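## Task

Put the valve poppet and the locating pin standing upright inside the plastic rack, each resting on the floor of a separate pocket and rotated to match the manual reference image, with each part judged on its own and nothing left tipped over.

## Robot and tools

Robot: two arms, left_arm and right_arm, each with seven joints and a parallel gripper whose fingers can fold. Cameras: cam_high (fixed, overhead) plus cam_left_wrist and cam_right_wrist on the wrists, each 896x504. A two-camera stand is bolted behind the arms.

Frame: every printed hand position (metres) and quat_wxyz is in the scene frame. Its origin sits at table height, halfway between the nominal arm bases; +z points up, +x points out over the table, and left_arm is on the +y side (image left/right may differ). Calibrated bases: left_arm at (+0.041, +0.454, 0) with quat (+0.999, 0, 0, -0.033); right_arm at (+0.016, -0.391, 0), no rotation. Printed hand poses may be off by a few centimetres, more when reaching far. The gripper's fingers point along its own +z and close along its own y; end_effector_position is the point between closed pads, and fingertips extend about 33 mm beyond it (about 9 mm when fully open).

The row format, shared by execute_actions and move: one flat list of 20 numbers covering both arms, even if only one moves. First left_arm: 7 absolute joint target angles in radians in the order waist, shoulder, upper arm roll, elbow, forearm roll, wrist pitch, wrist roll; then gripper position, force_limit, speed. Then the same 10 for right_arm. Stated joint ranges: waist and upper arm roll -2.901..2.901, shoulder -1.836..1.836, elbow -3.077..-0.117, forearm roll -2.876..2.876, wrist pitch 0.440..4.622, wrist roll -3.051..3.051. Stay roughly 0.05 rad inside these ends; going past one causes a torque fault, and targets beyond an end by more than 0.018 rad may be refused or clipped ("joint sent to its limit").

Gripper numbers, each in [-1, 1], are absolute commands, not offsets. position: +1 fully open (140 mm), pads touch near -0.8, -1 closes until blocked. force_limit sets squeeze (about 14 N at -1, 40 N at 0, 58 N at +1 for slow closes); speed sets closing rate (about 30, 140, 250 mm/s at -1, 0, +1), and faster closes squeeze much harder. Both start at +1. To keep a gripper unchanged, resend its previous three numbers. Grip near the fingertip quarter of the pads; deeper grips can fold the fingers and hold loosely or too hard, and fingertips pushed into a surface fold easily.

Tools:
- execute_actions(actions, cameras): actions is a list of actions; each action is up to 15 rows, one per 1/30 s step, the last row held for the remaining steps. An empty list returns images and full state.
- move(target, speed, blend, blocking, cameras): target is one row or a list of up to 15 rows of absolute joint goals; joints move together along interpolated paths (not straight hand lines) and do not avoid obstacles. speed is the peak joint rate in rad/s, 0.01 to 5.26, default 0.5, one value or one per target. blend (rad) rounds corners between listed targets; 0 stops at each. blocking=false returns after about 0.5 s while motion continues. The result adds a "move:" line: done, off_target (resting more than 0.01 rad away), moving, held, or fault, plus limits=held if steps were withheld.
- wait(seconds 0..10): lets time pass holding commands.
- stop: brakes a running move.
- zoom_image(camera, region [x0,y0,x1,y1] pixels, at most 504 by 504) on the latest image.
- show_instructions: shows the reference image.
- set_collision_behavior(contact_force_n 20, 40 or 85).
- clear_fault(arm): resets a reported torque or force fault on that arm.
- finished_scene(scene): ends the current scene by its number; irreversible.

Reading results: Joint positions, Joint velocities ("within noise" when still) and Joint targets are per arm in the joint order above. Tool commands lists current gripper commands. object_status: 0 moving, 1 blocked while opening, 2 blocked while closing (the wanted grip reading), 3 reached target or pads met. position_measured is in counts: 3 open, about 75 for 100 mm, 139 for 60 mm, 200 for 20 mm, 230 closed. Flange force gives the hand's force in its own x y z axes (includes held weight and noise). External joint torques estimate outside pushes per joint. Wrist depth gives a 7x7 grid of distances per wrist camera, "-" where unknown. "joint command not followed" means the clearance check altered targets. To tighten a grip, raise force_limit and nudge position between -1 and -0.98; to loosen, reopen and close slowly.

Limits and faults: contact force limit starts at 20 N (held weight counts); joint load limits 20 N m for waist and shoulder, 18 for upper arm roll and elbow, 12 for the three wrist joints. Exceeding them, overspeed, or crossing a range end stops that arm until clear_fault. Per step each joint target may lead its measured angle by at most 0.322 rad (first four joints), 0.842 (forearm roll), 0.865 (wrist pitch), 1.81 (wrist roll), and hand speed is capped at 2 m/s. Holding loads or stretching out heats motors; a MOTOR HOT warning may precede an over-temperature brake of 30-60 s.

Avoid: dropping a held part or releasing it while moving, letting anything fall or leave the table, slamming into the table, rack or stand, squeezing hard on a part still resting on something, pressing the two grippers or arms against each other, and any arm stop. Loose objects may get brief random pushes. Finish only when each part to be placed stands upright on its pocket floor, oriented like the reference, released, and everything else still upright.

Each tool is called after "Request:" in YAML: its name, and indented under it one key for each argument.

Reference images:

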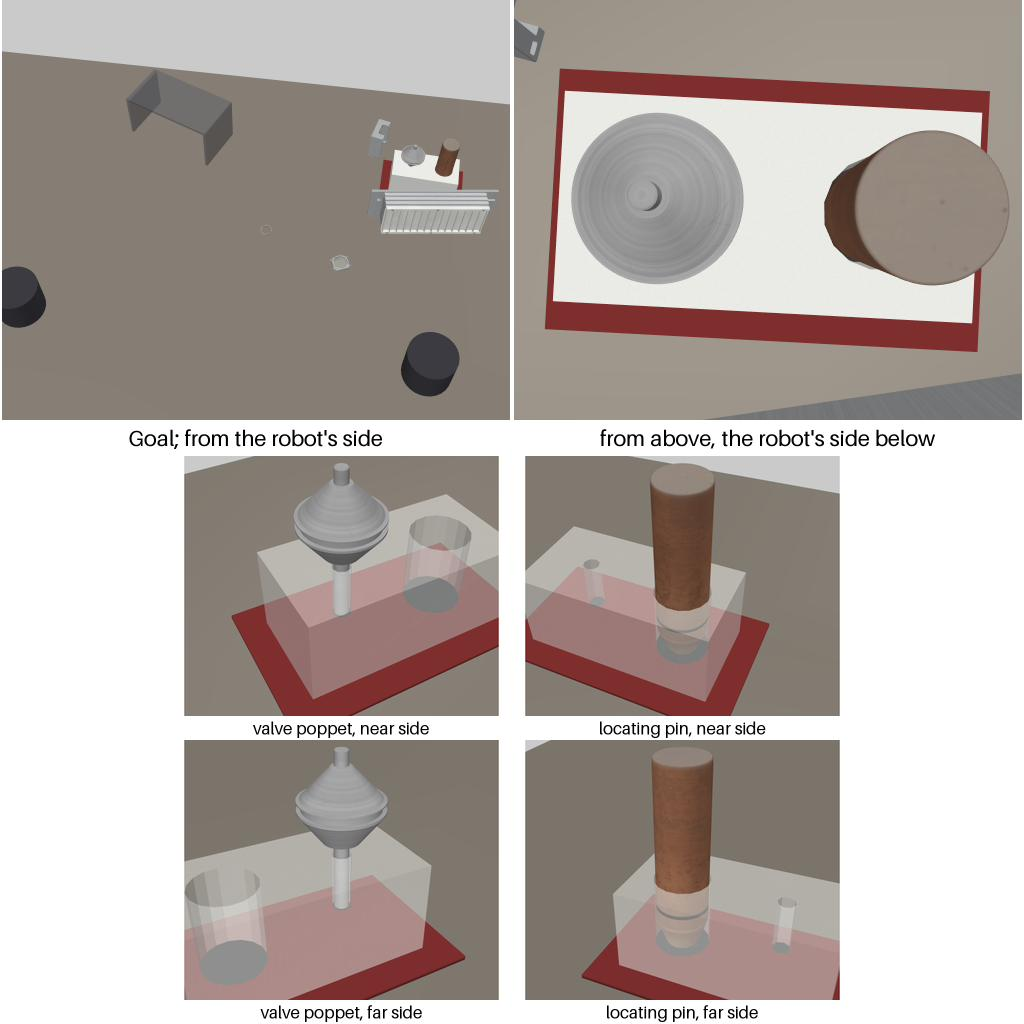

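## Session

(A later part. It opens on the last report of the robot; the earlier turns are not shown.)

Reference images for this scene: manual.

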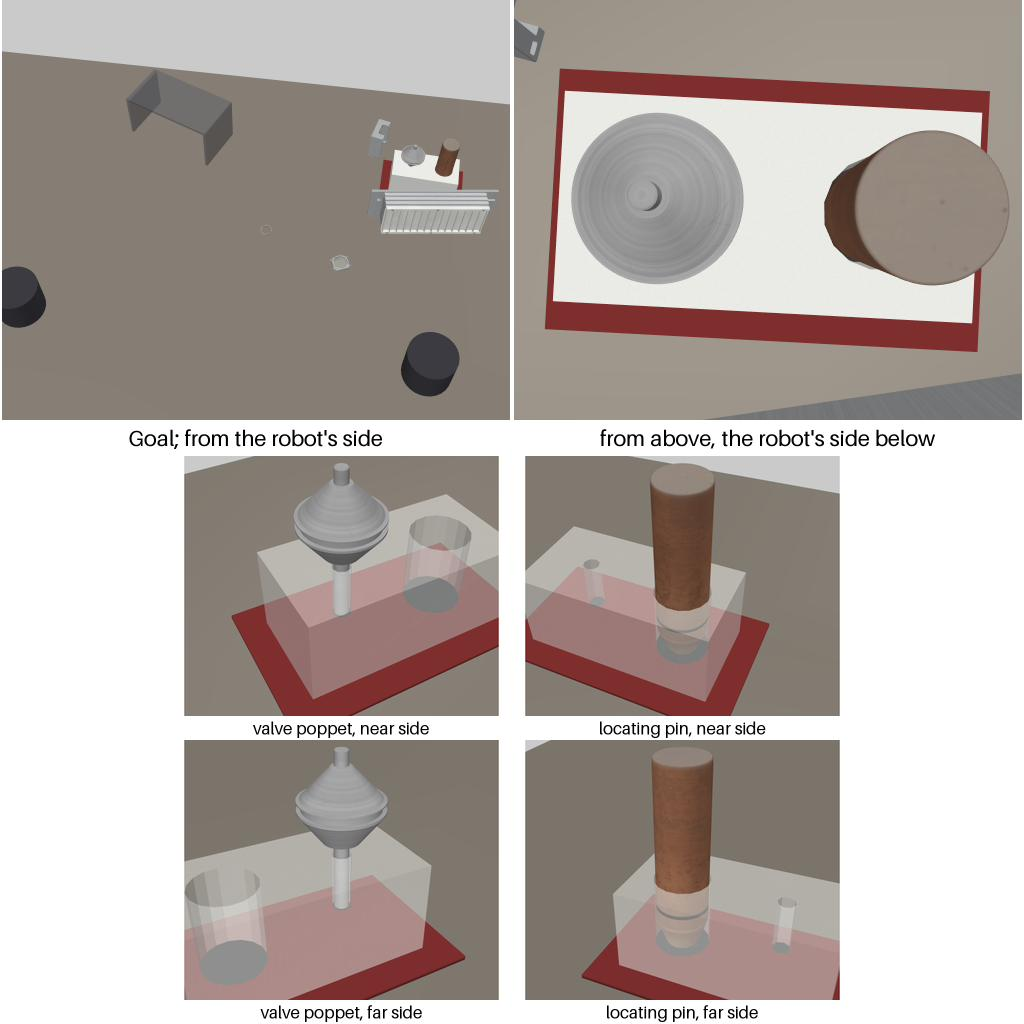

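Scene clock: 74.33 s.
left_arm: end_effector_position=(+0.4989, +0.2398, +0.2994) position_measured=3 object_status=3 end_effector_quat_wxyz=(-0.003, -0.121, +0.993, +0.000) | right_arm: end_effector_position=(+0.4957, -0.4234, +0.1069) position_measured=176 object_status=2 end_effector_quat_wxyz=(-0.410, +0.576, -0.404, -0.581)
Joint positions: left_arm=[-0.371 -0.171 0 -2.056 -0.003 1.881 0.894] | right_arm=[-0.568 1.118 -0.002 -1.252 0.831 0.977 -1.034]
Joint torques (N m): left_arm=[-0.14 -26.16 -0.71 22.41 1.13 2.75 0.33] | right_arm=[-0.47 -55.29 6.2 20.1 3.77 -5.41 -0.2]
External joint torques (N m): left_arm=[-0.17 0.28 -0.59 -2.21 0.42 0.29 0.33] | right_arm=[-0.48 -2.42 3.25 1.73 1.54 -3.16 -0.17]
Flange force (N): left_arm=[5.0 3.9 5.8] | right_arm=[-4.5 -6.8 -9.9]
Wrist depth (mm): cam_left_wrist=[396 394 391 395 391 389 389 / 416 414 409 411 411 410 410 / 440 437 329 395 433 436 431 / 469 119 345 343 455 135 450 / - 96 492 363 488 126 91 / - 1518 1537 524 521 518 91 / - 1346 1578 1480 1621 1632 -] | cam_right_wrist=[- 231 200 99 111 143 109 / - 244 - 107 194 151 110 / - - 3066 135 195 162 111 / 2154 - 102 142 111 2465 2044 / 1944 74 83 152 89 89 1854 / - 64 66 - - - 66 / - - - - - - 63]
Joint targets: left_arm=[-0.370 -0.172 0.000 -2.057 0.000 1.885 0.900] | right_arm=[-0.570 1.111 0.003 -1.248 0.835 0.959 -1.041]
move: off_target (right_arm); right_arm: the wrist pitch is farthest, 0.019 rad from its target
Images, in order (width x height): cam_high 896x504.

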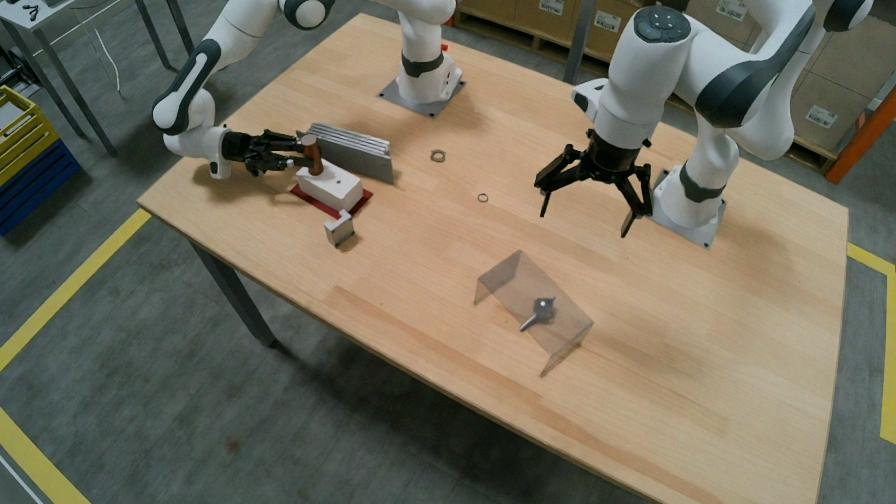

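Request:
move:
  target:
    - [-0.370,-0.172,0,-2.057,0,1.885,0.9,1,1,1,-0.5695,1.118,0.003,-1.2444,0.833,0.961,-1.044,-0.98,0.7,-1]
  speed: 0.03

Request:
move:
  target:
    - [-0.370,-0.172,0,-2.057,0,1.885,0.9,1,1,1,-0.5695,1.124,0.003,-1.241,0.832,0.963,-1.0465,-0.98,0.7,-1]
  speed: 0.03

Scene clock: 75.37 s.
left_arm: end_effector_position=(+0.4989, +0.2398, +0.2994) position_measured=3 object_status=3 end_effector_quat_wxyz=(-0.003, -0.121, +0.993, +0.000) | right_arm: end_effector_position=(+0.4954, -0.4234, +0.1034) position_measured=176 object_status=2 end_effector_quat_wxyz=(-0.410, +0.576, -0.404, -0.580)
Joint positions: left_arm=[-0.371 -0.171 0 -2.056 -0.003 1.881 0.894] | right_arm=[-0.568 1.125 -0.002 -1.248 0.829 0.98 -1.038]
Joint torques (N m): left_arm=[-0.09 -26.14 -0.7 22.52 1.14 2.76 0.33] | right_arm=[-0.54 -55.42 6.25 20.28 3.73 -5.43 -0.28]
External joint torques (N m): left_arm=[-0.05 0.21 -0.51 -1.98 0.43 0.31 0.33] | right_arm=[-0.42 -2.7 3.39 2.04 1.53 -3.19 -0.25]
Flange force (N): left_arm=[4.5 3.8 5.3] | right_arm=[-4.5 -7.4 -10.7]
Wrist depth (mm): cam_left_wrist=[396 395 394 391 391 390 387 / 418 415 409 412 412 409 409 / 440 441 330 395 434 434 432 / 466 119 344 343 452 136 450 / - 96 495 366 487 126 91 / - 1527 1578 525 524 519 91 / - 1316 1410 1557 1610 1702 -] | cam_right_wrist=[436 230 188 99 109 143 109 / 1854 248 169 106 118 151 109 / 2079 3027 - 136 209 154 111 / 2628 - - 142 119 2415 1944 / - 74 83 152 89 89 906 / - 64 66 - - - 66 / - - - - - - 63]
Joint targets: left_arm=[-0.370 -0.172 0.000 -2.057 0.000 1.885 0.900] | right_arm=[-0.570 1.118 0.003 -1.244 0.833 0.961 -1.044]
move: off_target (right_arm); right_arm: the wrist pitch is farthest, 0.019 rad from its target

Scene clock: 76.07 s.
left_arm: end_effector_position=(+0.4989, +0.2398, +0.2994) position_measured=3 object_status=3 end_effector_quat_wxyz=(-0.003, -0.121, +0.993, +0.000) | right_arm: end_effector_position=(+0.4952, -0.4233, +0.1005) position_measured=176 object_status=2 end_effector_quat_wxyz=(-0.411, +0.576, -0.404, -0.580)
Joint positions: left_arm=[-0.371 -0.171 0 -2.056 -0.003 1.881 0.894] | right_arm=[-0.568 1.131 -0.002 -1.245 0.828 0.982 -1.04]
Joint torques (N m): left_arm=[-0.14 -26.11 -0.68 22.5 1.14 2.75 0.28] | right_arm=[-0.48 -55.29 6.26 19.73 3.71 -5.37 -0.2]
External joint torques (N m): left_arm=[-0.17 0.39 -0.57 -2.15 0.42 0.28 0.28] | right_arm=[-0.71 -2.31 3.17 1.4 1.48 -3.11 -0.17]
Flange force (N): left_arm=[4.7 3.6 5.7] | right_arm=[-4.6 -5.6 -8.7]
Wrist depth (mm): cam_left_wrist=[396 393 394 389 389 386 389 / 418 417 409 410 412 407 409 / 440 441 330 396 432 432 431 / 466 119 344 344 455 135 453 / - 96 494 366 489 126 91 / - 1518 1578 521 520 517 91 / - - 1427 1655 1589 1643 -] | cam_right_wrist=[2098 230 153 99 111 143 109 / 1993 243 173 105 118 151 109 / 1928 - - 135 197 154 111 / - 2235 113 142 118 2491 116 / - 74 83 152 89 89 909 / - 64 66 - - - 66 / - - - - - - 63]
Joint targets: left_arm=[-0.370 -0.172 0.000 -2.057 0.000 1.885 0.900] | right_arm=[-0.570 1.124 0.003 -1.241 0.832 0.963 -1.046]
move: off_target (right_arm); right_arm: the wrist pitch is farthest, 0.019 rad from its target

Request:
move:
  target:
    - [-0.370,-0.172,0,-2.057,0,1.885,0.9,1,1,1,-0.5695,1.130,0.003,-1.2377,0.831,0.965,-1.049,-0.98,0.7,-1]
  speed: 0.03

Request:
move:
  target:
    - [-0.370,-0.172,0,-2.057,0,1.885,0.9,1,1,1,-0.5695,1.136,0.003,-1.2345,0.830,0.967,-1.0515,-0.98,0.7,-1]
  speed: 0.03
  cameras: ["cam_high"]

Request:
zoom_image:
  camera: "cam_high"
  region: [280, 120, 360, 200]

Scene clock: 77.40 s.
left_arm: end_effector_position=(+0.4989, +0.2398, +0.2994) position_measured=3 object_status=3 end_effector_quat_wxyz=(-0.003, -0.121, +0.993, +0.000) | right_arm: end_effector_position=(+0.4950, -0.4232, +0.0976) position_measured=176 object_status=2 end_effector_quat_wxyz=(-0.411, +0.576, -0.404, -0.580)
Joint positions: left_arm=[-0.371 -0.171 0 -2.056 -0.003 1.881 0.894] | right_arm=[-0.568 1.137 -0.002 -1.242 0.827 0.984 -1.043]
Joint torques (N m): left_arm=[-0.22 -26.13 -0.75 22.46 1.13 2.74 0.29] | right_arm=[-0.53 -55.44 6.24 19.82 3.71 -5.53 -0.23]
External joint torques (N m): left_arm=[-0.22 0.31 -0.61 -2.14 0.42 0.28 0.29] | right_arm=[-0.54 -2.48 3.28 1.53 1.5 -3.28 -0.2]
Flange force (N): left_arm=[4.9 3.6 5.6] | right_arm=[-4.8 -6.0 -9.1]
Wrist depth (mm): cam_left_wrist=[396 397 391 390 389 388 389 / 416 411 407 412 411 412 407 / 441 440 329 396 436 433 432 / 465 119 344 342 455 136 452 / - 96 495 368 489 127 91 / - 1508 1578 526 523 519 91 / - 1324 1499 1621 1599 1610 -] | cam_right_wrist=[393 230 235 99 110 142 108 / - 247 167 105 117 152 109 / - 3321 - 135 210 153 111 / 1913 - - 142 134 2368 112 / - 74 83 152 89 89 1883 / - 64 66 163 - - 66 / - - - - - - 63]
Joint targets: left_arm=[-0.370 -0.172 0.000 -2.057 0.000 1.885 0.900] | right_arm=[-0.570 1.130 0.003 -1.238 0.831 0.965 -1.049]
move: off_target (right_arm); right_arm: the wrist pitch is farthest, 0.019 rad from its target

Scene clock: 78.10 s.
left_arm: end_effector_position=(+0.4989, +0.2398, +0.2994) position_measured=3 object_status=3 end_effector_quat_wxyz=(-0.003, -0.121, +0.993, +0.000) | right_arm: end_effector_position=(+0.4948, -0.4232, +0.0947) position_measured=176 object_status=2 end_effector_quat_wxyz=(-0.411, +0.576, -0.404, -0.580)
Joint positions: left_arm=[-0.371 -0.171 0 -2.056 -0.003 1.881 0.894] | right_arm=[-0.568 1.143 -0.002 -1.238 0.826 0.986 -1.045]
Joint torques (N m): left_arm=[-0.11 -26.17 -0.71 22.47 1.13 2.76 0.31] | right_arm=[-0.43 -55.15 6.25 19.6 3.66 -5.5 -0.28]
External joint torques (N m): left_arm=[-0.01 0.37 -0.46 -2.19 0.42 0.29 0.31] | right_arm=[-0.5 -2.19 3.24 1.36 1.46 -3.23 -0.25]
Flange force (N): left_arm=[4.6 3.9 5.8] | right_arm=[-4.3 -5.8 -8.8]
Wrist depth (mm): cam_left_wrist=[395 395 396 392 391 388 390 / 418 413 407 412 412 408 409 / 440 437 328 395 433 433 430 / 464 120 345 344 451 136 452 / - 96 493 364 492 126 91 / - 1518 1578 527 525 519 91 / - 1377 1527 1402 1632 1621 -] | cam_right_wrist=[492 230 238 99 111 143 109 / 2135 245 167 105 117 152 109 / 1993 3736 - 135 196 153 111 / 2044 - - 142 134 154 112 / 2098 74 83 151 89 89 445 / - 64 66 - - - 66 / - - - - - - 63]
Joint targets: left_arm=[-0.370 -0.172 0.000 -2.057 0.000 1.885 0.900] | right_arm=[-0.570 1.136 0.003 -1.234 0.830 0.967 -1.051]
move: off_target (right_arm); right_arm: the wrist pitch is farthest, 0.019 rad from its target
Images, in order (width x height): cam_high 896x504.

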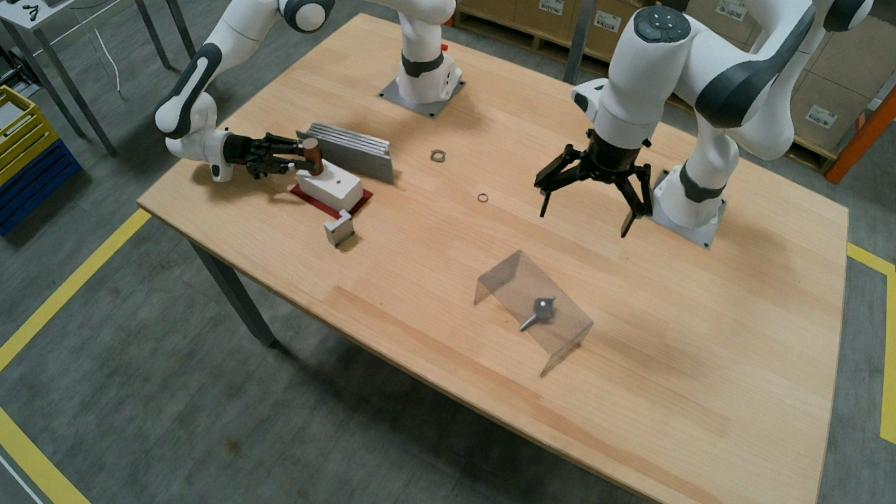

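Scaled by 6.300 from the camera's 896x504 image, which has a finer 1280x720 frame.

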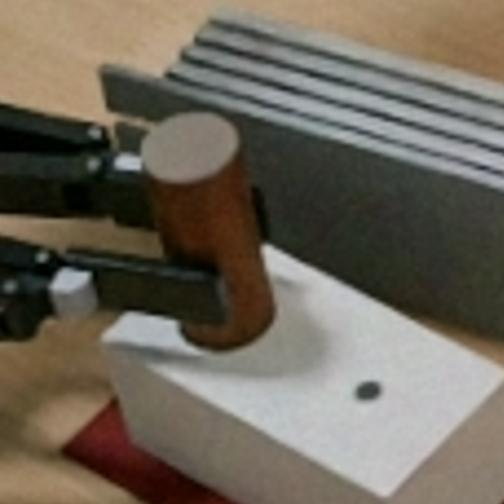

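Request:
move:
  target:
    - [-0.370,-0.172,0,-2.057,0,1.885,0.9,1,1,1,-0.5695,1.140,0.003,-1.2323,0.829,0.9685,-1.053,-0.98,0.7,-1]
  speed: 0.03

Request:
move:
  target:
    - [-0.370,-0.172,0,-2.057,0,1.885,0.9,1,1,1,-0.5695,1.144,0.003,-1.2302,0.8283,0.97,-1.0545,-0.98,0.7,-1]
  speed: 0.03

Scene clock: 82.47 s.
left_arm: end_effector_position=(+0.4989, +0.2398, +0.2994) position_measured=3 object_status=3 end_effector_quat_wxyz=(-0.003, -0.121, +0.993, +0.000) | right_arm: end_effector_position=(+0.4948, -0.4232, +0.0928) position_measured=176 object_status=2 end_effector_quat_wxyz=(-0.411, +0.576, -0.404, -0.579)
Joint positions: left_arm=[-0.371 -0.171 0 -2.056 -0.003 1.881 0.894] | right_arm=[-0.568 1.147 -0.002 -1.236 0.826 0.988 -1.047]
Joint torques (N m): left_arm=[-0.1 -26.18 -0.74 22.48 1.15 2.75 0.3] | right_arm=[-0.4 -55.14 6.26 19.57 3.62 -5.51 -0.26]
External joint torques (N m): left_arm=[-0.05 0.11 -0.54 -2.05 0.43 0.29 0.3] | right_arm=[-0.3 -2.36 3.35 1.44 1.43 -3.25 -0.23]
Flange force (N): left_arm=[5.0 4.0 5.4] | right_arm=[-4.5 -5.9 -8.6]
Wrist depth (mm): cam_left_wrist=[395 395 391 393 390 389 387 / 418 417 409 412 410 409 408 / 440 439 327 395 436 432 432 / 471 119 343 342 456 135 448 / - 96 495 366 492 127 91 / - 1518 1568 518 524 521 91 / - 1362 1385 1702 1666 1632 -] | cam_right_wrist=[1976 230 237 99 111 142 108 / 2098 247 223 106 117 151 109 / - - - 135 147 154 111 / 1960 - 105 142 111 145 112 / 1960 74 83 152 89 89 418 / - 64 66 - - - 66 / - - - - - - 63]
Joint targets: left_arm=[-0.370 -0.172 0.000 -2.057 0.000 1.885 0.900] | right_arm=[-0.570 1.140 0.003 -1.232 0.829 0.968 -1.053]
move: off_target (right_arm); right_arm: the wrist pitch is farthest, 0.019 rad from its target

Scene clock: 83.17 s.
left_arm: end_effector_position=(+0.4989, +0.2398, +0.2994) position_measured=3 object_status=3 end_effector_quat_wxyz=(-0.003, -0.121, +0.993, +0.000) | right_arm: end_effector_position=(+0.4948, -0.4232, +0.0921) position_measured=176 object_status=2 end_effector_quat_wxyz=(-0.411, +0.576, -0.404, -0.579)
Joint positions: left_arm=[-0.371 -0.171 0 -2.056 -0.003 1.881 0.894] | right_arm=[-0.568 1.149 -0.001 -1.234 0.825 0.988 -1.048]
Joint torques (N m): left_arm=[-0.17 -26.15 -0.71 22.55 1.15 2.75 0.31] | right_arm=[-0.35 -54.25 6.23 19.47 3.48 -4.72 -0.31]
External joint torques (N m): left_arm=[-0.08 0.08 -0.47 -1.94 0.44 0.3 0.31] | right_arm=[0.03 -1.24 3.48 1.22 1.3 -2.47 -0.28]
Flange force (N): left_arm=[4.7 3.9 5.1] | right_arm=[-1.7 -7.1 -8.4]
Wrist depth (mm): cam_left_wrist=[396 396 395 391 389 390 390 / 418 416 407 412 408 410 409 / 439 438 329 395 431 435 433 / 466 119 344 342 454 136 453 / - 96 489 366 490 126 91 / - 1518 1537 525 520 518 91 / - 1346 1462 1610 1666 1621 -] | cam_right_wrist=[362 230 198 99 111 143 109 / 1784 244 164 105 117 152 109 / 2098 3066 - 135 147 153 110 / 1563 - 3679 142 135 154 112 / 2749 74 83 152 89 89 414 / - 64 66 164 - - 66 / - - - - - - 63]
Joint targets: left_arm=[-0.370 -0.172 0.000 -2.057 0.000 1.885 0.900] | right_arm=[-0.570 1.144 0.003 -1.230 0.828 0.970 -1.054]
move: off_target (right_arm); right_arm: the wrist pitch is farthest, 0.018 rad from its target

Request:
move:
  target:
    - [-0.370,-0.172,0,-2.057,0,1.885,0.9,1,1,1,-0.5695,1.150,0.003,-1.227,0.8275,0.972,-1.057,-0.98,0.7,-1]
  speed: 0.03
  cameras: ["cam_high"]

Request:
zoom_image:
  camera: "cam_high"
  region: [290, 130, 350, 190]

Scene clock: 84.20 s.
left_arm: end_effector_position=(+0.4989, +0.2398, +0.2994) position_measured=3 object_status=3 end_effector_quat_wxyz=(-0.003, -0.121, +0.993, +0.000) | right_arm: end_effector_position=(+0.4947, -0.4234, +0.0919) position_measured=176 object_status=2 end_effector_quat_wxyz=(-0.412, +0.576, -0.403, -0.580)
Joint positions: left_arm=[-0.371 -0.171 0 -2.056 -0.003 1.881 0.894] | right_arm=[-0.569 1.153 -0.001 -1.23 0.825 0.985 -1.049]
Joint torques (N m): left_arm=[-0.11 -26.13 -0.68 22.56 1.14 2.75 0.29] | right_arm=[-0.04 -52.33 5.8 18.56 3.28 -3.97 -0.37]
External joint torques (N m): left_arm=[-0.09 0.31 -0.51 -2.02 0.42 0.29 0.29] | right_arm=[0.11 0.42 2.9 0.45 1.1 -1.71 -0.34]
Flange force (N): left_arm=[4.4 3.6 5.4] | right_arm=[1.3 -6.5 -7.1]
Wrist depth (mm): cam_left_wrist=[395 393 393 391 391 387 390 / 418 415 408 412 410 409 409 / 440 438 328 395 433 433 431 / 469 119 345 344 455 136 453 / - 96 497 366 488 127 91 / - 1527 1568 525 521 524 91 / - 1235 1453 1599 1621 1678 -] | cam_right_wrist=[368 232 187 99 110 142 108 / - 244 175 105 117 151 109 / 2098 - - 135 147 153 111 / 1798 - - 142 135 139 112 / 1993 74 84 151 89 89 414 / - 64 66 - - - 66 / - - - 3105 - - 63]
Joint targets: left_arm=[-0.370 -0.172 0.000 -2.057 0.000 1.885 0.900] | right_arm=[-0.570 1.150 0.003 -1.227 0.828 0.972 -1.057]
move: off_target (right_arm); right_arm: the wrist pitch is farthest, 0.013 rad from its target
Images, in order (width x height): cam_high 896x504.

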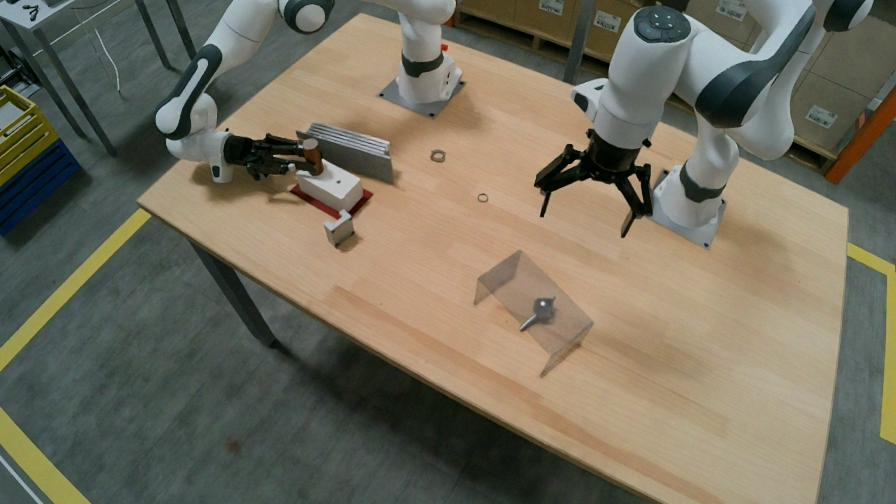

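Scaled by 8.400 from the camera's 896x504 image, which has a finer 1280x720 frame.

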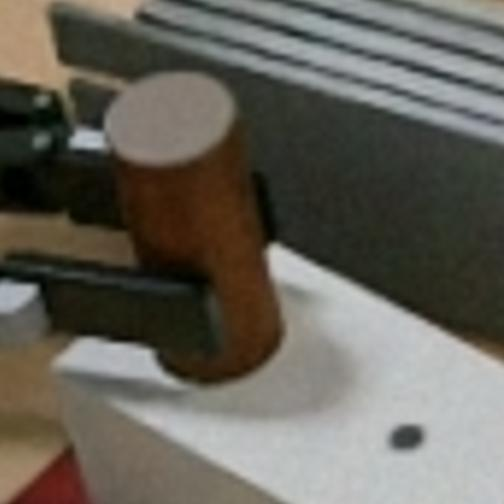

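Request:
move:
  target:
    - [-0.370,-0.172,0,-2.057,0,1.885,0.9,1,1,1,-0.5695,1.146,0.003,-1.2292,0.828,0.970,-1.055,0.05,0.7,-1]
  speed: 0.03

Request:
move:
  target:
    - [-0.370,-0.172,0,-2.057,0,1.885,0.9,1,1,1,-0.565,0.979,0.003,-1.3213,0.845,0.943,-0.992,0.05,0.7,-1]
    - [-0.370,-0.172,0,-2.057,0,1.885,0.9,1,1,1,-0.565,0.75,0,-1.40,0.845,0.943,-0.992,0.05,0.7,-1]
  speed: [0.1,0.4]
  blend: [0.03,0]
  cameras: ["cam_high"]

Request:
zoom_image:
  camera: "cam_high"
  region: [270, 110, 390, 250]

Scene clock: 86.23 s.
left_arm: end_effector_position=(+0.4989, +0.2398, +0.2994) position_measured=3 object_status=3 end_effector_quat_wxyz=(-0.003, -0.121, +0.993, +0.000) | right_arm: end_effector_position=(+0.4938, -0.4228, +0.0979) position_measured=123 object_status=0 end_effector_quat_wxyz=(-0.413, +0.576, -0.397, -0.582)
Joint positions: left_arm=[-0.371 -0.171 0 -2.056 -0.003 1.881 0.894] | right_arm=[-0.569 1.148 0.002 -1.23 0.825 0.973 -1.05]
Joint torques (N m): left_arm=[-0.15 -26.06 -0.72 22.46 1.16 2.75 0.31] | right_arm=[-0.04 -51.61 4.06 18.22 2.2 -2.43 -0.23]
External joint torques (N m): left_arm=[-0.12 0.37 -0.54 -2.17 0.45 0.28 0.31] | right_arm=[0.05 1.31 1.06 -0.01 0 -0.17 -0.2]
Flange force (N): left_arm=[4.7 3.7 5.7] | right_arm=[3.3 -3.1 -3.8]
Wrist depth (mm): cam_left_wrist=[395 394 393 392 389 387 389 / 418 417 409 412 411 411 408 / 438 439 330 427 434 430 432 / 466 119 345 350 454 135 452 / - 96 494 365 488 127 91 / - 1518 1599 527 519 519 91 / - - - 1643 1655 1655 -] | cam_right_wrist=[460 228 145 98 109 141 108 / - 239 202 104 116 150 109 / 2322 - - 134 222 152 110 / 2026 3368 123 143 152 2415 111 / 1708 84 89 154 118 89 83 / - - 66 - 3736 - 73 / - - - - - - -]
Joint targets: left_arm=[-0.370 -0.172 0.000 -2.057 0.000 1.885 0.900] | right_arm=[-0.570 1.146 0.003 -1.229 0.828 0.970 -1.055]
move: done

Scene clock: 89.00 s.
left_arm: end_effector_position=(+0.4989, +0.2398, +0.2994) position_measured=3 object_status=3 end_effector_quat_wxyz=(-0.003, -0.121, +0.993, +0.000) | right_arm: end_effector_position=(+0.5052, -0.4280, +0.2576) position_measured=123 object_status=3 end_effector_quat_wxyz=(-0.407, +0.639, -0.397, -0.518)
Joint positions: left_arm=[-0.371 -0.171 0 -2.056 -0.003 1.881 0.894] | right_arm=[-0.566 0.75 0.001 -1.399 0.841 0.945 -0.998]
Joint torques (N m): left_arm=[-0.1 -26.12 -0.72 22.54 1.15 2.74 0.28] | right_arm=[0.36 -47.76 2.36 20.25 2.94 -1.71 0.26]
External joint torques (N m): left_arm=[-0.09 0.36 -0.56 -2.07 0.44 0.27 0.28] | right_arm=[0.5 2.33 0.14 -0.52 0.22 -0.09 0.3]
Flange force (N): left_arm=[4.5 3.5 5.4] | right_arm=[3.8 -4.0 -3.6]
Wrist depth (mm): cam_left_wrist=[396 395 392 391 390 391 389 / 416 415 410 412 412 409 408 / 439 440 330 394 436 432 429 / 468 119 345 343 450 135 448 / - 96 493 366 488 127 91 / - 1537 1599 523 520 519 91 / - 1295 - 1578 1678 1655 -] | cam_right_wrist=[2368 882 827 889 774 689 618 / 1993 3679 4348 1382 1092 2440 1928 / 2277 2952 3416 1123 4270 2657 2299 / 2571 - 123 1139 133 2391 1745 / 2135 84 89 1092 118 89 89 / - - 66 2628 - - 73 / - - - 3321 3146 - -]
Joint targets: left_arm=[-0.370 -0.172 0.000 -2.057 0.000 1.885 0.900] | right_arm=[-0.565 0.750 0.000 -1.400 0.845 0.943 -0.992]
move: done
Images, in order (width x height): cam_high 896x504.

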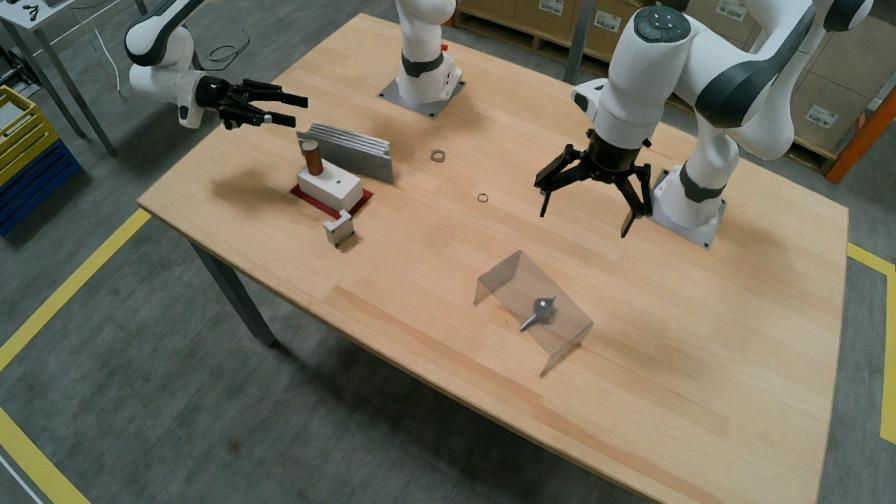

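Scaled by 3.600 from the camera's 896x504 image, which has a finer 1280x720 frame.

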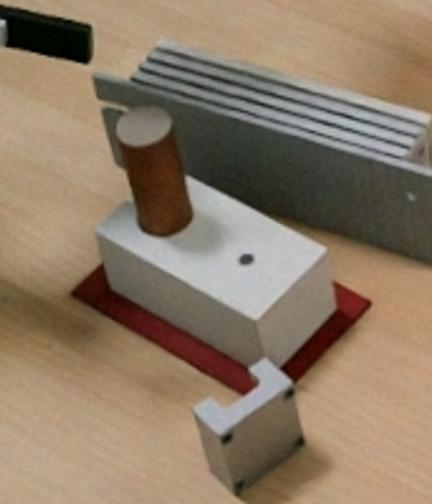

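Request:
move:
  target:
    - [-0.351,-0.3127,0,-2.9962,0,3.207,1.571,0.4,1,0,0.419,-0.4417,0,-2.1884,0,1.7467,1.99,1,1,1]
  speed: 0.6
  cameras: ["cam_left_wrist","cam_high","cam_right_wrist"]

Request:
zoom_image:
  camera: "cam_left_wrist"
  region: [300, 150, 650, 430]

Request:
zoom_image:
  camera: "cam_high"
  region: [450, 190, 650, 390]

Scene clock: 99.10 s.
left_arm: end_effector_position=(+0.4620, +0.2677, +0.1181) position_measured=78 object_status=3 end_effector_quat_wxyz=(+0.251, +0.196, +0.946, -0.054) | right_arm: end_effector_position=(+0.3985, -0.2193, +0.3493) position_measured=3 object_status=3 end_effector_quat_wxyz=(-0.002, -0.003, +1.000, +0.001)
Joint positions: left_arm=[-0.352 -0.311 0 -2.995 -0.003 3.203 1.565] | right_arm=[0.417 -0.44 0 -2.187 0.005 1.744 1.983]
Joint velocities: left_arm=[within noise] | right_arm=[0.001 -0.001 -0.001 0 -0.003 0 0.005]
Joint torques (N m): left_arm=[0.27 -15.62 -0.81 16.53 0.83 3.7 0.12] | right_arm=[0.41 -16.4 0.05 23.86 0.37 2.48 0.3]
External joint torques (N m): left_arm=[0.26 -0.61 -0.53 -1.65 0.47 0.31 0.14] | right_arm=[0.45 0.44 0.52 -0.68 -0.48 0.05 0.3]
Flange force (N): left_arm=[5.7 -2.9 -4.2] | right_arm=[0.9 1.0 1.9]
Wrist depth (mm): cam_left_wrist=[210 209 207 207 206 205 205 / 240 238 236 235 234 234 232 / 280 278 267 258 264 271 271 / 338 321 155 331 316 127 324 / - 84 195 213 211 107 85 / - - 244 256 239 - - / - - - 1339 - - -] | cam_right_wrist=[429 431 432 435 436 438 436 / 455 448 376 459 459 464 463 / 482 482 475 486 487 490 488 / 516 120 441 518 518 132 453 / - 103 548 556 555 125 94 / - 578 590 593 593 605 90 / - 1708 1696 1684 1720 1661 -]
Joint targets: left_arm=[-0.351 -0.313 0.000 -2.996 0.000 3.207 1.571] | right_arm=[0.419 -0.442 0.000 -2.188 0.000 1.747 1.990]
move: done

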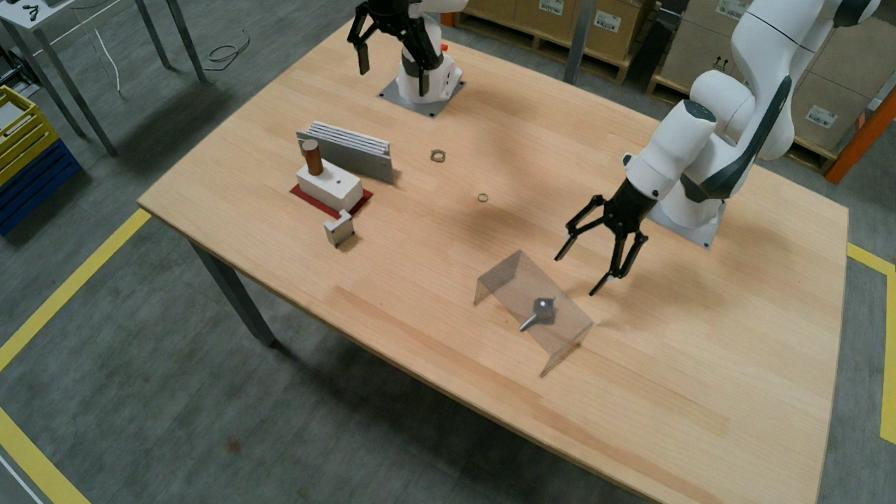

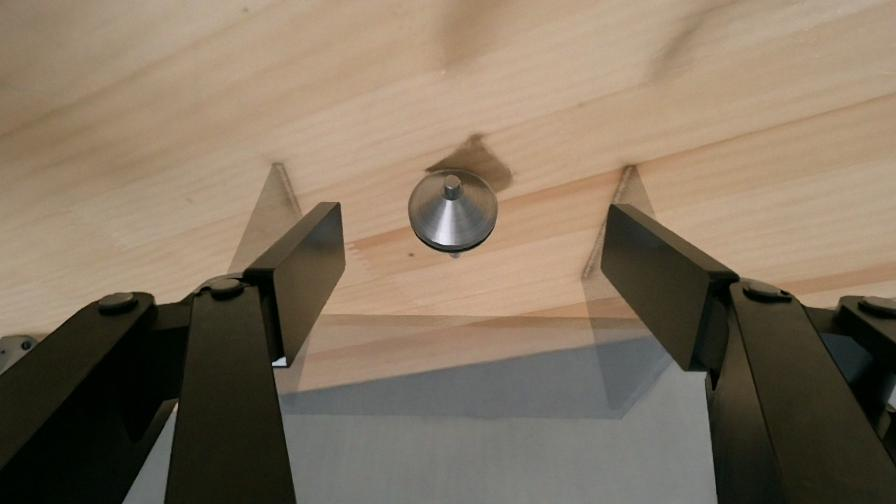

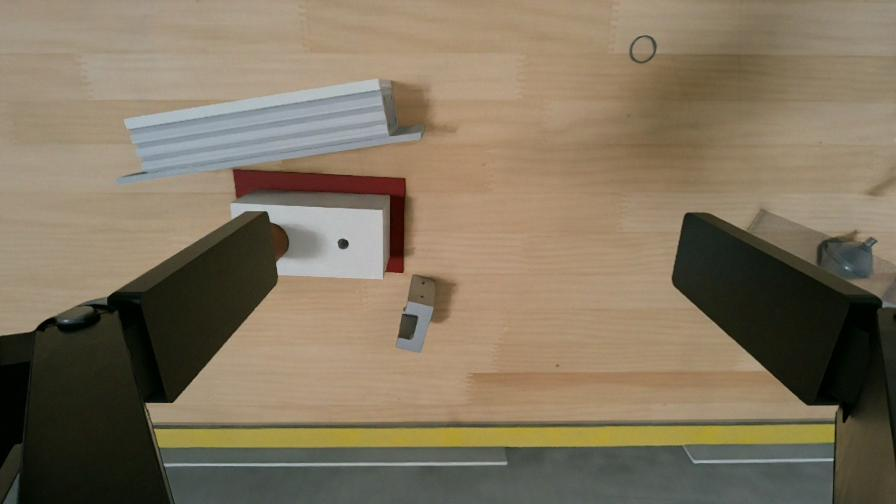

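Scaled by 1.440 from the camera's 896x504 image, which has a finer 1280x720 frame.

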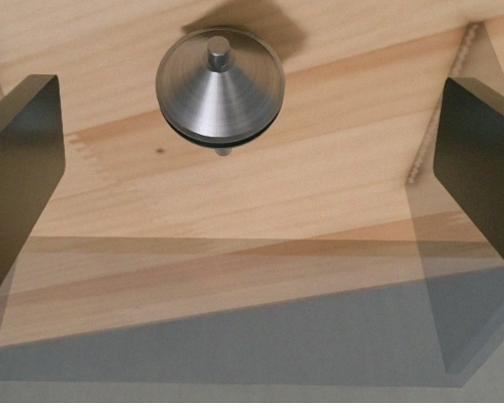

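Scaled by 2.520 from the camera's 896x504 image, which has a finer 1280x720 frame.

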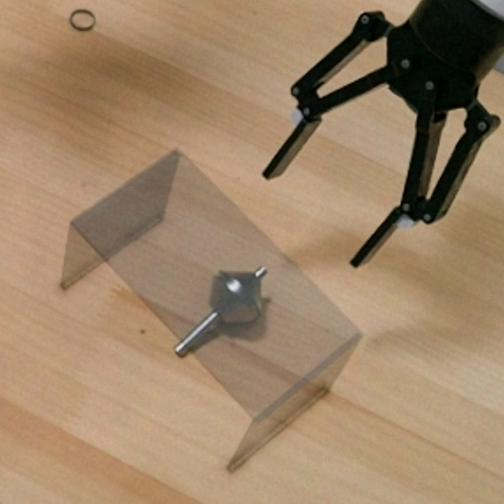

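Request:
move:
  target:
    - [-0.361,-0.009,0,-2.989,0,3.634,1.571,0.4,1,0,0.419,-0.4417,0,-2.1884,0,1.7467,1.99,1,1,1]
    - [-0.361,0.294,0,-2.9815,0,4.061,1.571,0.4,1,0,0.419,-0.4417,0,-2.1884,0,1.7467,1.99,1,1,1]
  speed: 0.2
  blend: 0.03
  cameras: ["cam_left_wrist","cam_high","cam_right_wrist"]

Request:
zoom_image:
  camera: "cam_left_wrist"
  region: [300, 100, 650, 380]

Request:
zoom_image:
  camera: "cam_high"
  region: [510, 240, 610, 340]

Scene clock: 105.17 s.
left_arm: end_effector_position=(+0.4857, +0.2538, +0.0558) position_measured=78 object_status=3 end_effector_quat_wxyz=(+0.372, +0.191, +0.905, -0.080) | right_arm: end_effector_position=(+0.3985, -0.2193, +0.3493) position_measured=3 object_status=3 end_effector_quat_wxyz=(-0.002, -0.002, +1.000, +0.001)
Joint positions: left_arm=[-0.36 0.292 0 -2.983 -0.003 4.056 1.565] | right_arm=[0.417 -0.44 0 -2.187 0.005 1.744 1.984]
Joint velocities: left_arm=[0.001 0.001 0.001 0 0 0.003 0.001] | right_arm=[within noise]
Joint torques (N m): left_arm=[-0.67 -23.45 -0.19 6.15 0.35 3.86 0.27] | right_arm=[0.42 -16.39 0 23.89 0.37 2.47 0.29]
External joint torques (N m): left_arm=[-0.7 0.5 -0.49 -0.38 0.46 0.33 0.3] | right_arm=[0.4 0.52 0.4 -0.67 -0.48 0.03 0.29]
Flange force (N): left_arm=[3.4 -0.7 1.2] | right_arm=[0.6 0.9 1.8]
Wrist depth (mm): cam_left_wrist=[134 133 133 133 133 133 133 / 162 162 161 161 161 161 161 / 206 194 203 192 203 195 202 / 279 203 155 183 257 127 274 / - 84 391 391 1267 108 85 / - - 1499 1393 1124 107 - / - - 1385 1210 1140 - -] | cam_right_wrist=[430 432 436 432 434 436 440 / 454 446 380 455 460 460 464 / 484 482 490 486 487 489 490 / 512 120 429 518 518 132 444 / - 103 551 551 556 125 94 / - 579 589 590 596 612 91 / - 1696 1898 1638 1672 1720 -]
Joint targets: left_arm=[-0.361 0.294 0.000 -2.982 0.000 4.061 1.571] | right_arm=[0.419 -0.442 0.000 -2.188 0.000 1.747 1.990]
move: done

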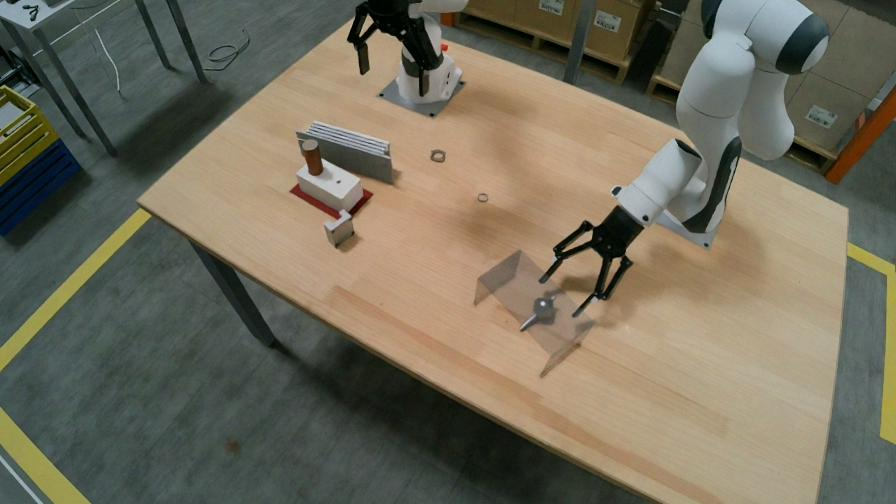

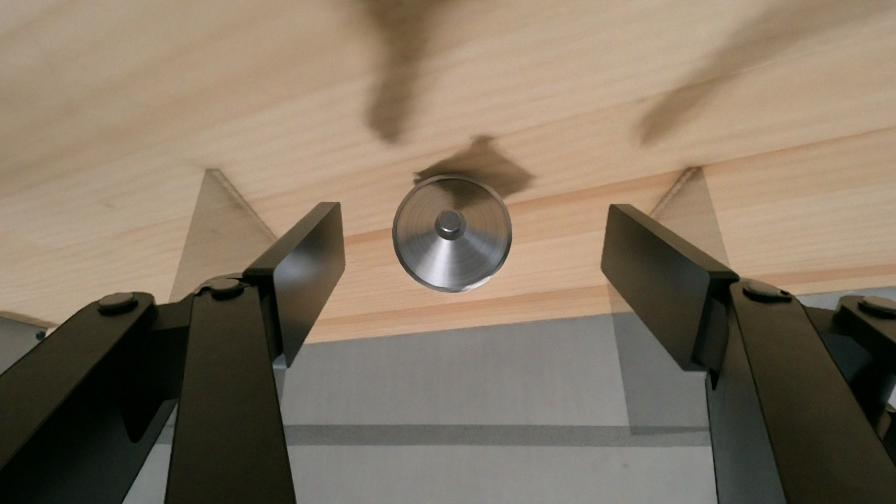

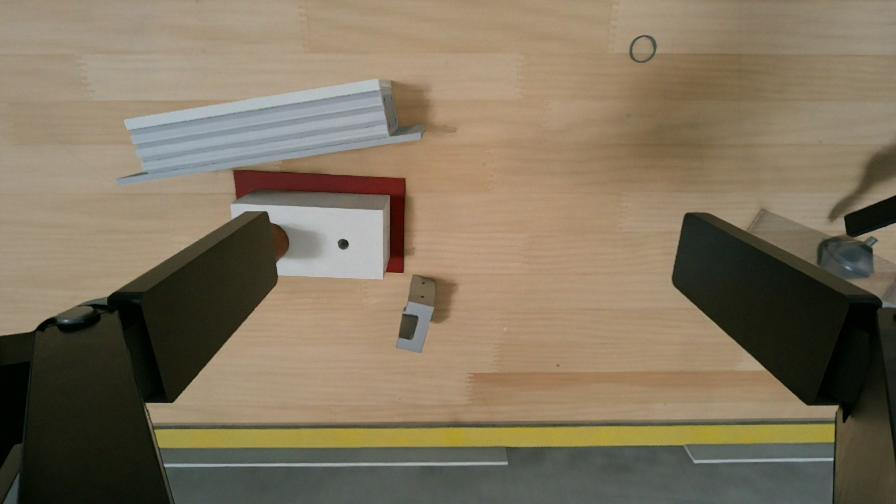

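Scaled by 1.440 from the camera's 896x504 image, which has a finer 1280x720 frame.

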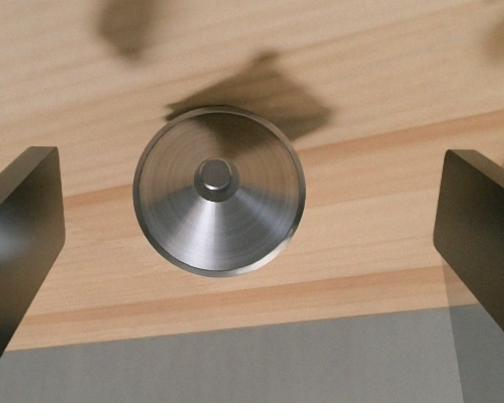

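Scaled by 5.040 from the camera's 896x504 image, which has a finer 1280x720 frame.

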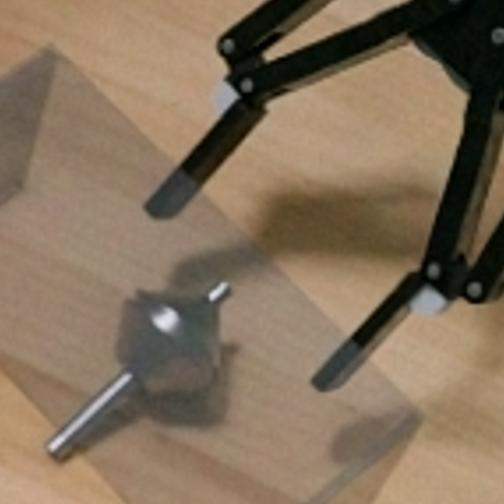

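Request:
move:
  target:
    - [-0.377,0.2404,0,-3.0202,0,4.046,1.571,0.4,1,0,0.419,-0.4417,0,-2.1884,0,1.7467,1.99,1,1,1]
  speed: 0.1
  cameras: ["cam_left_wrist"]

Request:
zoom_image:
  camera: "cam_left_wrist"
  region: [300, 100, 650, 380]

Scene clock: 107.17 s.
left_arm: end_effector_position=(+0.4761, +0.2498, +0.0670) position_measured=78 object_status=3 end_effector_quat_wxyz=(+0.375, +0.198, +0.902, -0.084) | right_arm: end_effector_position=(+0.3985, -0.2193, +0.3493) position_measured=3 object_status=3 end_effector_quat_wxyz=(-0.002, -0.002, +1.000, +0.001)
Joint positions: left_arm=[-0.376 0.242 0 -3.019 -0.003 4.05 1.565] | right_arm=[0.417 -0.44 0 -2.187 0.005 1.744 1.984]
Joint velocities: left_arm=[-0.001 -0.002 -0.001 -0.001 0 -0.005 -0.001] | right_arm=[within noise]
Joint torques (N m): left_arm=[-1.09 -22.96 -0.34 5.84 0.34 3.37 0.32] | right_arm=[0.47 -16.36 0.04 23.88 0.39 2.48 0.31]
External joint torques (N m): left_arm=[-1.08 -0.26 -0.55 -1.02 0.44 -0.16 0.34] | right_arm=[0.47 0.44 0.47 -0.6 -0.46 0.05 0.31]
Flange force (N): left_arm=[-0.8 -2.2 -4.3] | right_arm=[0.7 1.1 1.7]
Wrist depth (mm): cam_left_wrist=[146 146 145 145 145 145 145 / 178 177 177 176 176 176 176 / 226 214 223 201 211 212 223 / 310 286 155 200 286 127 306 / - 84 134 490 1316 107 85 / - - 164 1302 1197 158 - / - - - 1281 - - -] | cam_right_wrist=[430 432 432 433 437 436 436 / 455 446 377 452 463 462 465 / 482 482 481 484 486 490 493 / 520 120 436 518 516 125 427 / - 103 548 555 554 125 94 / - 580 595 592 596 602 91 / - 1684 1708 1684 1684 1661 -]
Joint targets: left_arm=[-0.377 0.240 0.000 -3.020 0.000 4.046 1.571] | right_arm=[0.419 -0.442 0.000 -2.188 0.000 1.747 1.990]
move: done
Images, in order (width x height): cam_left_wrist 896x504.

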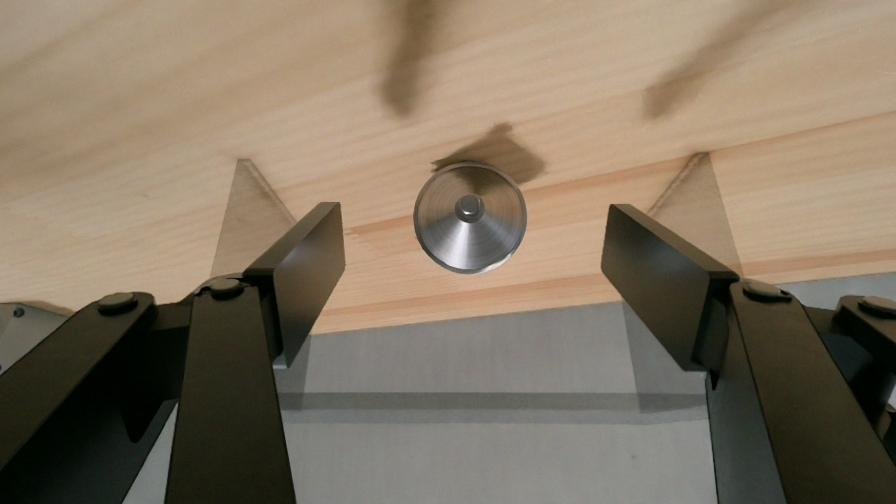

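Scaled by 1.440 from the camera's 896x504 image, which has a finer 1280x720 frame.

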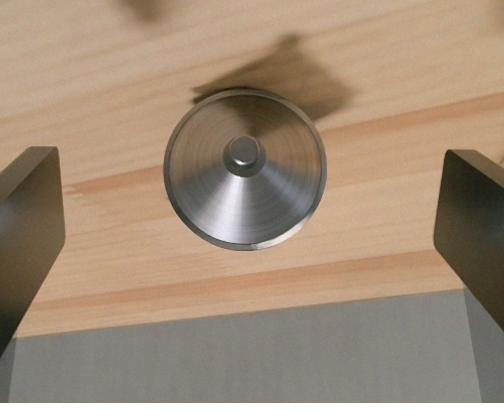

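Request:
move:
  target:
    - [-0.377,0.2693,0,-3.0276,0,4.0822,1.571,0.4,1,0,0.419,-0.4417,0,-2.1884,0,1.7467,1.99,1,1,1]
    - [-0.377,0.2693,0,-3.0276,0,4.0822,1.571,-0.45,1,-1,0.419,-0.4417,0,-2.1884,0,1.7467,1.99,1,1,1]
  speed: 0.1
  cameras: ["cam_left_wrist"]

Request:
zoom_image:
  camera: "cam_left_wrist"
  region: [360, 120, 580, 300]

Scene clock: 111.10 s.
left_arm: end_effector_position=(+0.4702, +0.2525, +0.0605) position_measured=186 object_status=0 end_effector_quat_wxyz=(+0.373, +0.198, +0.903, -0.084) | right_arm: end_effector_position=(+0.3985, -0.2193, +0.3493) position_measured=3 object_status=3 end_effector_quat_wxyz=(-0.002, -0.002, +1.000, +0.001)
Joint positions: left_arm=[-0.376 0.268 0 -3.026 -0.003 4.078 1.565] | right_arm=[0.417 -0.44 0 -2.187 0.005 1.744 1.984]
Joint torques (N m): left_arm=[-0.67 -22.31 -0.23 5.09 0.32 3.9 0.29] | right_arm=[0.42 -16.4 0.02 23.85 0.37 2.48 0.28]
External joint torques (N m): left_arm=[-0.62 0.53 -0.44 -1.11 0.43 0.35 0.32] | right_arm=[0.43 0.32 0.46 -0.55 -0.48 0.06 0.28]
Flange force (N): left_arm=[4.4 -0.6 -0.7] | right_arm=[0.9 0.9 1.6]
Wrist depth (mm): cam_left_wrist=[139 139 138 138 137 138 138 / 168 167 167 166 167 167 167 / 213 210 212 201 211 210 211 / 291 269 252 187 144 250 287 / 427 373 84 120 90 85 1054 / - - 74 - - 71 68 / - - - - - - -] | cam_right_wrist=[432 430 434 438 438 437 441 / 455 446 378 455 458 459 463 / 482 482 483 489 490 492 491 / 515 120 445 516 521 125 455 / - 103 550 551 560 125 94 / - 588 598 585 592 610 90 / - 1661 1771 1720 1661 1661 -]
Joint targets: left_arm=[-0.377 0.269 0.000 -3.028 0.000 4.082 1.571] | right_arm=[0.419 -0.442 0.000 -2.188 0.000 1.747 1.990]
move: done
Images, in order (width x height): cam_left_wrist 896x504.

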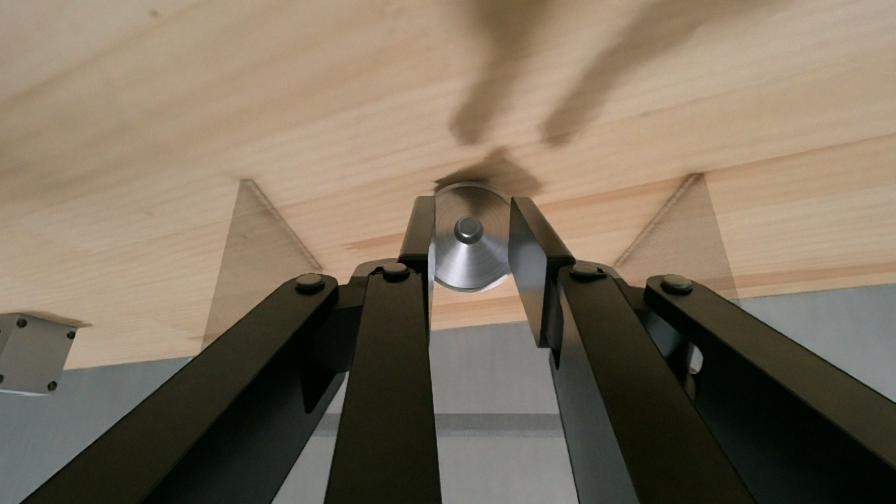

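Scaled by 2.291 from the camera's 896x504 image, which has a finer 1280x720 frame.

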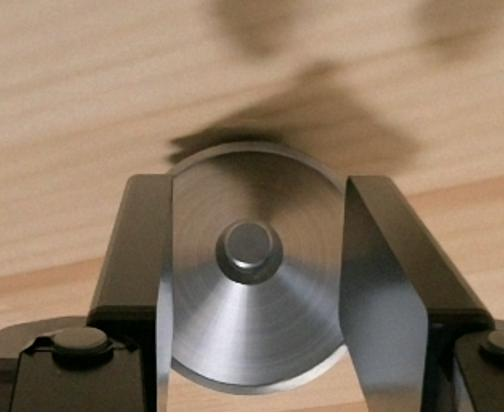

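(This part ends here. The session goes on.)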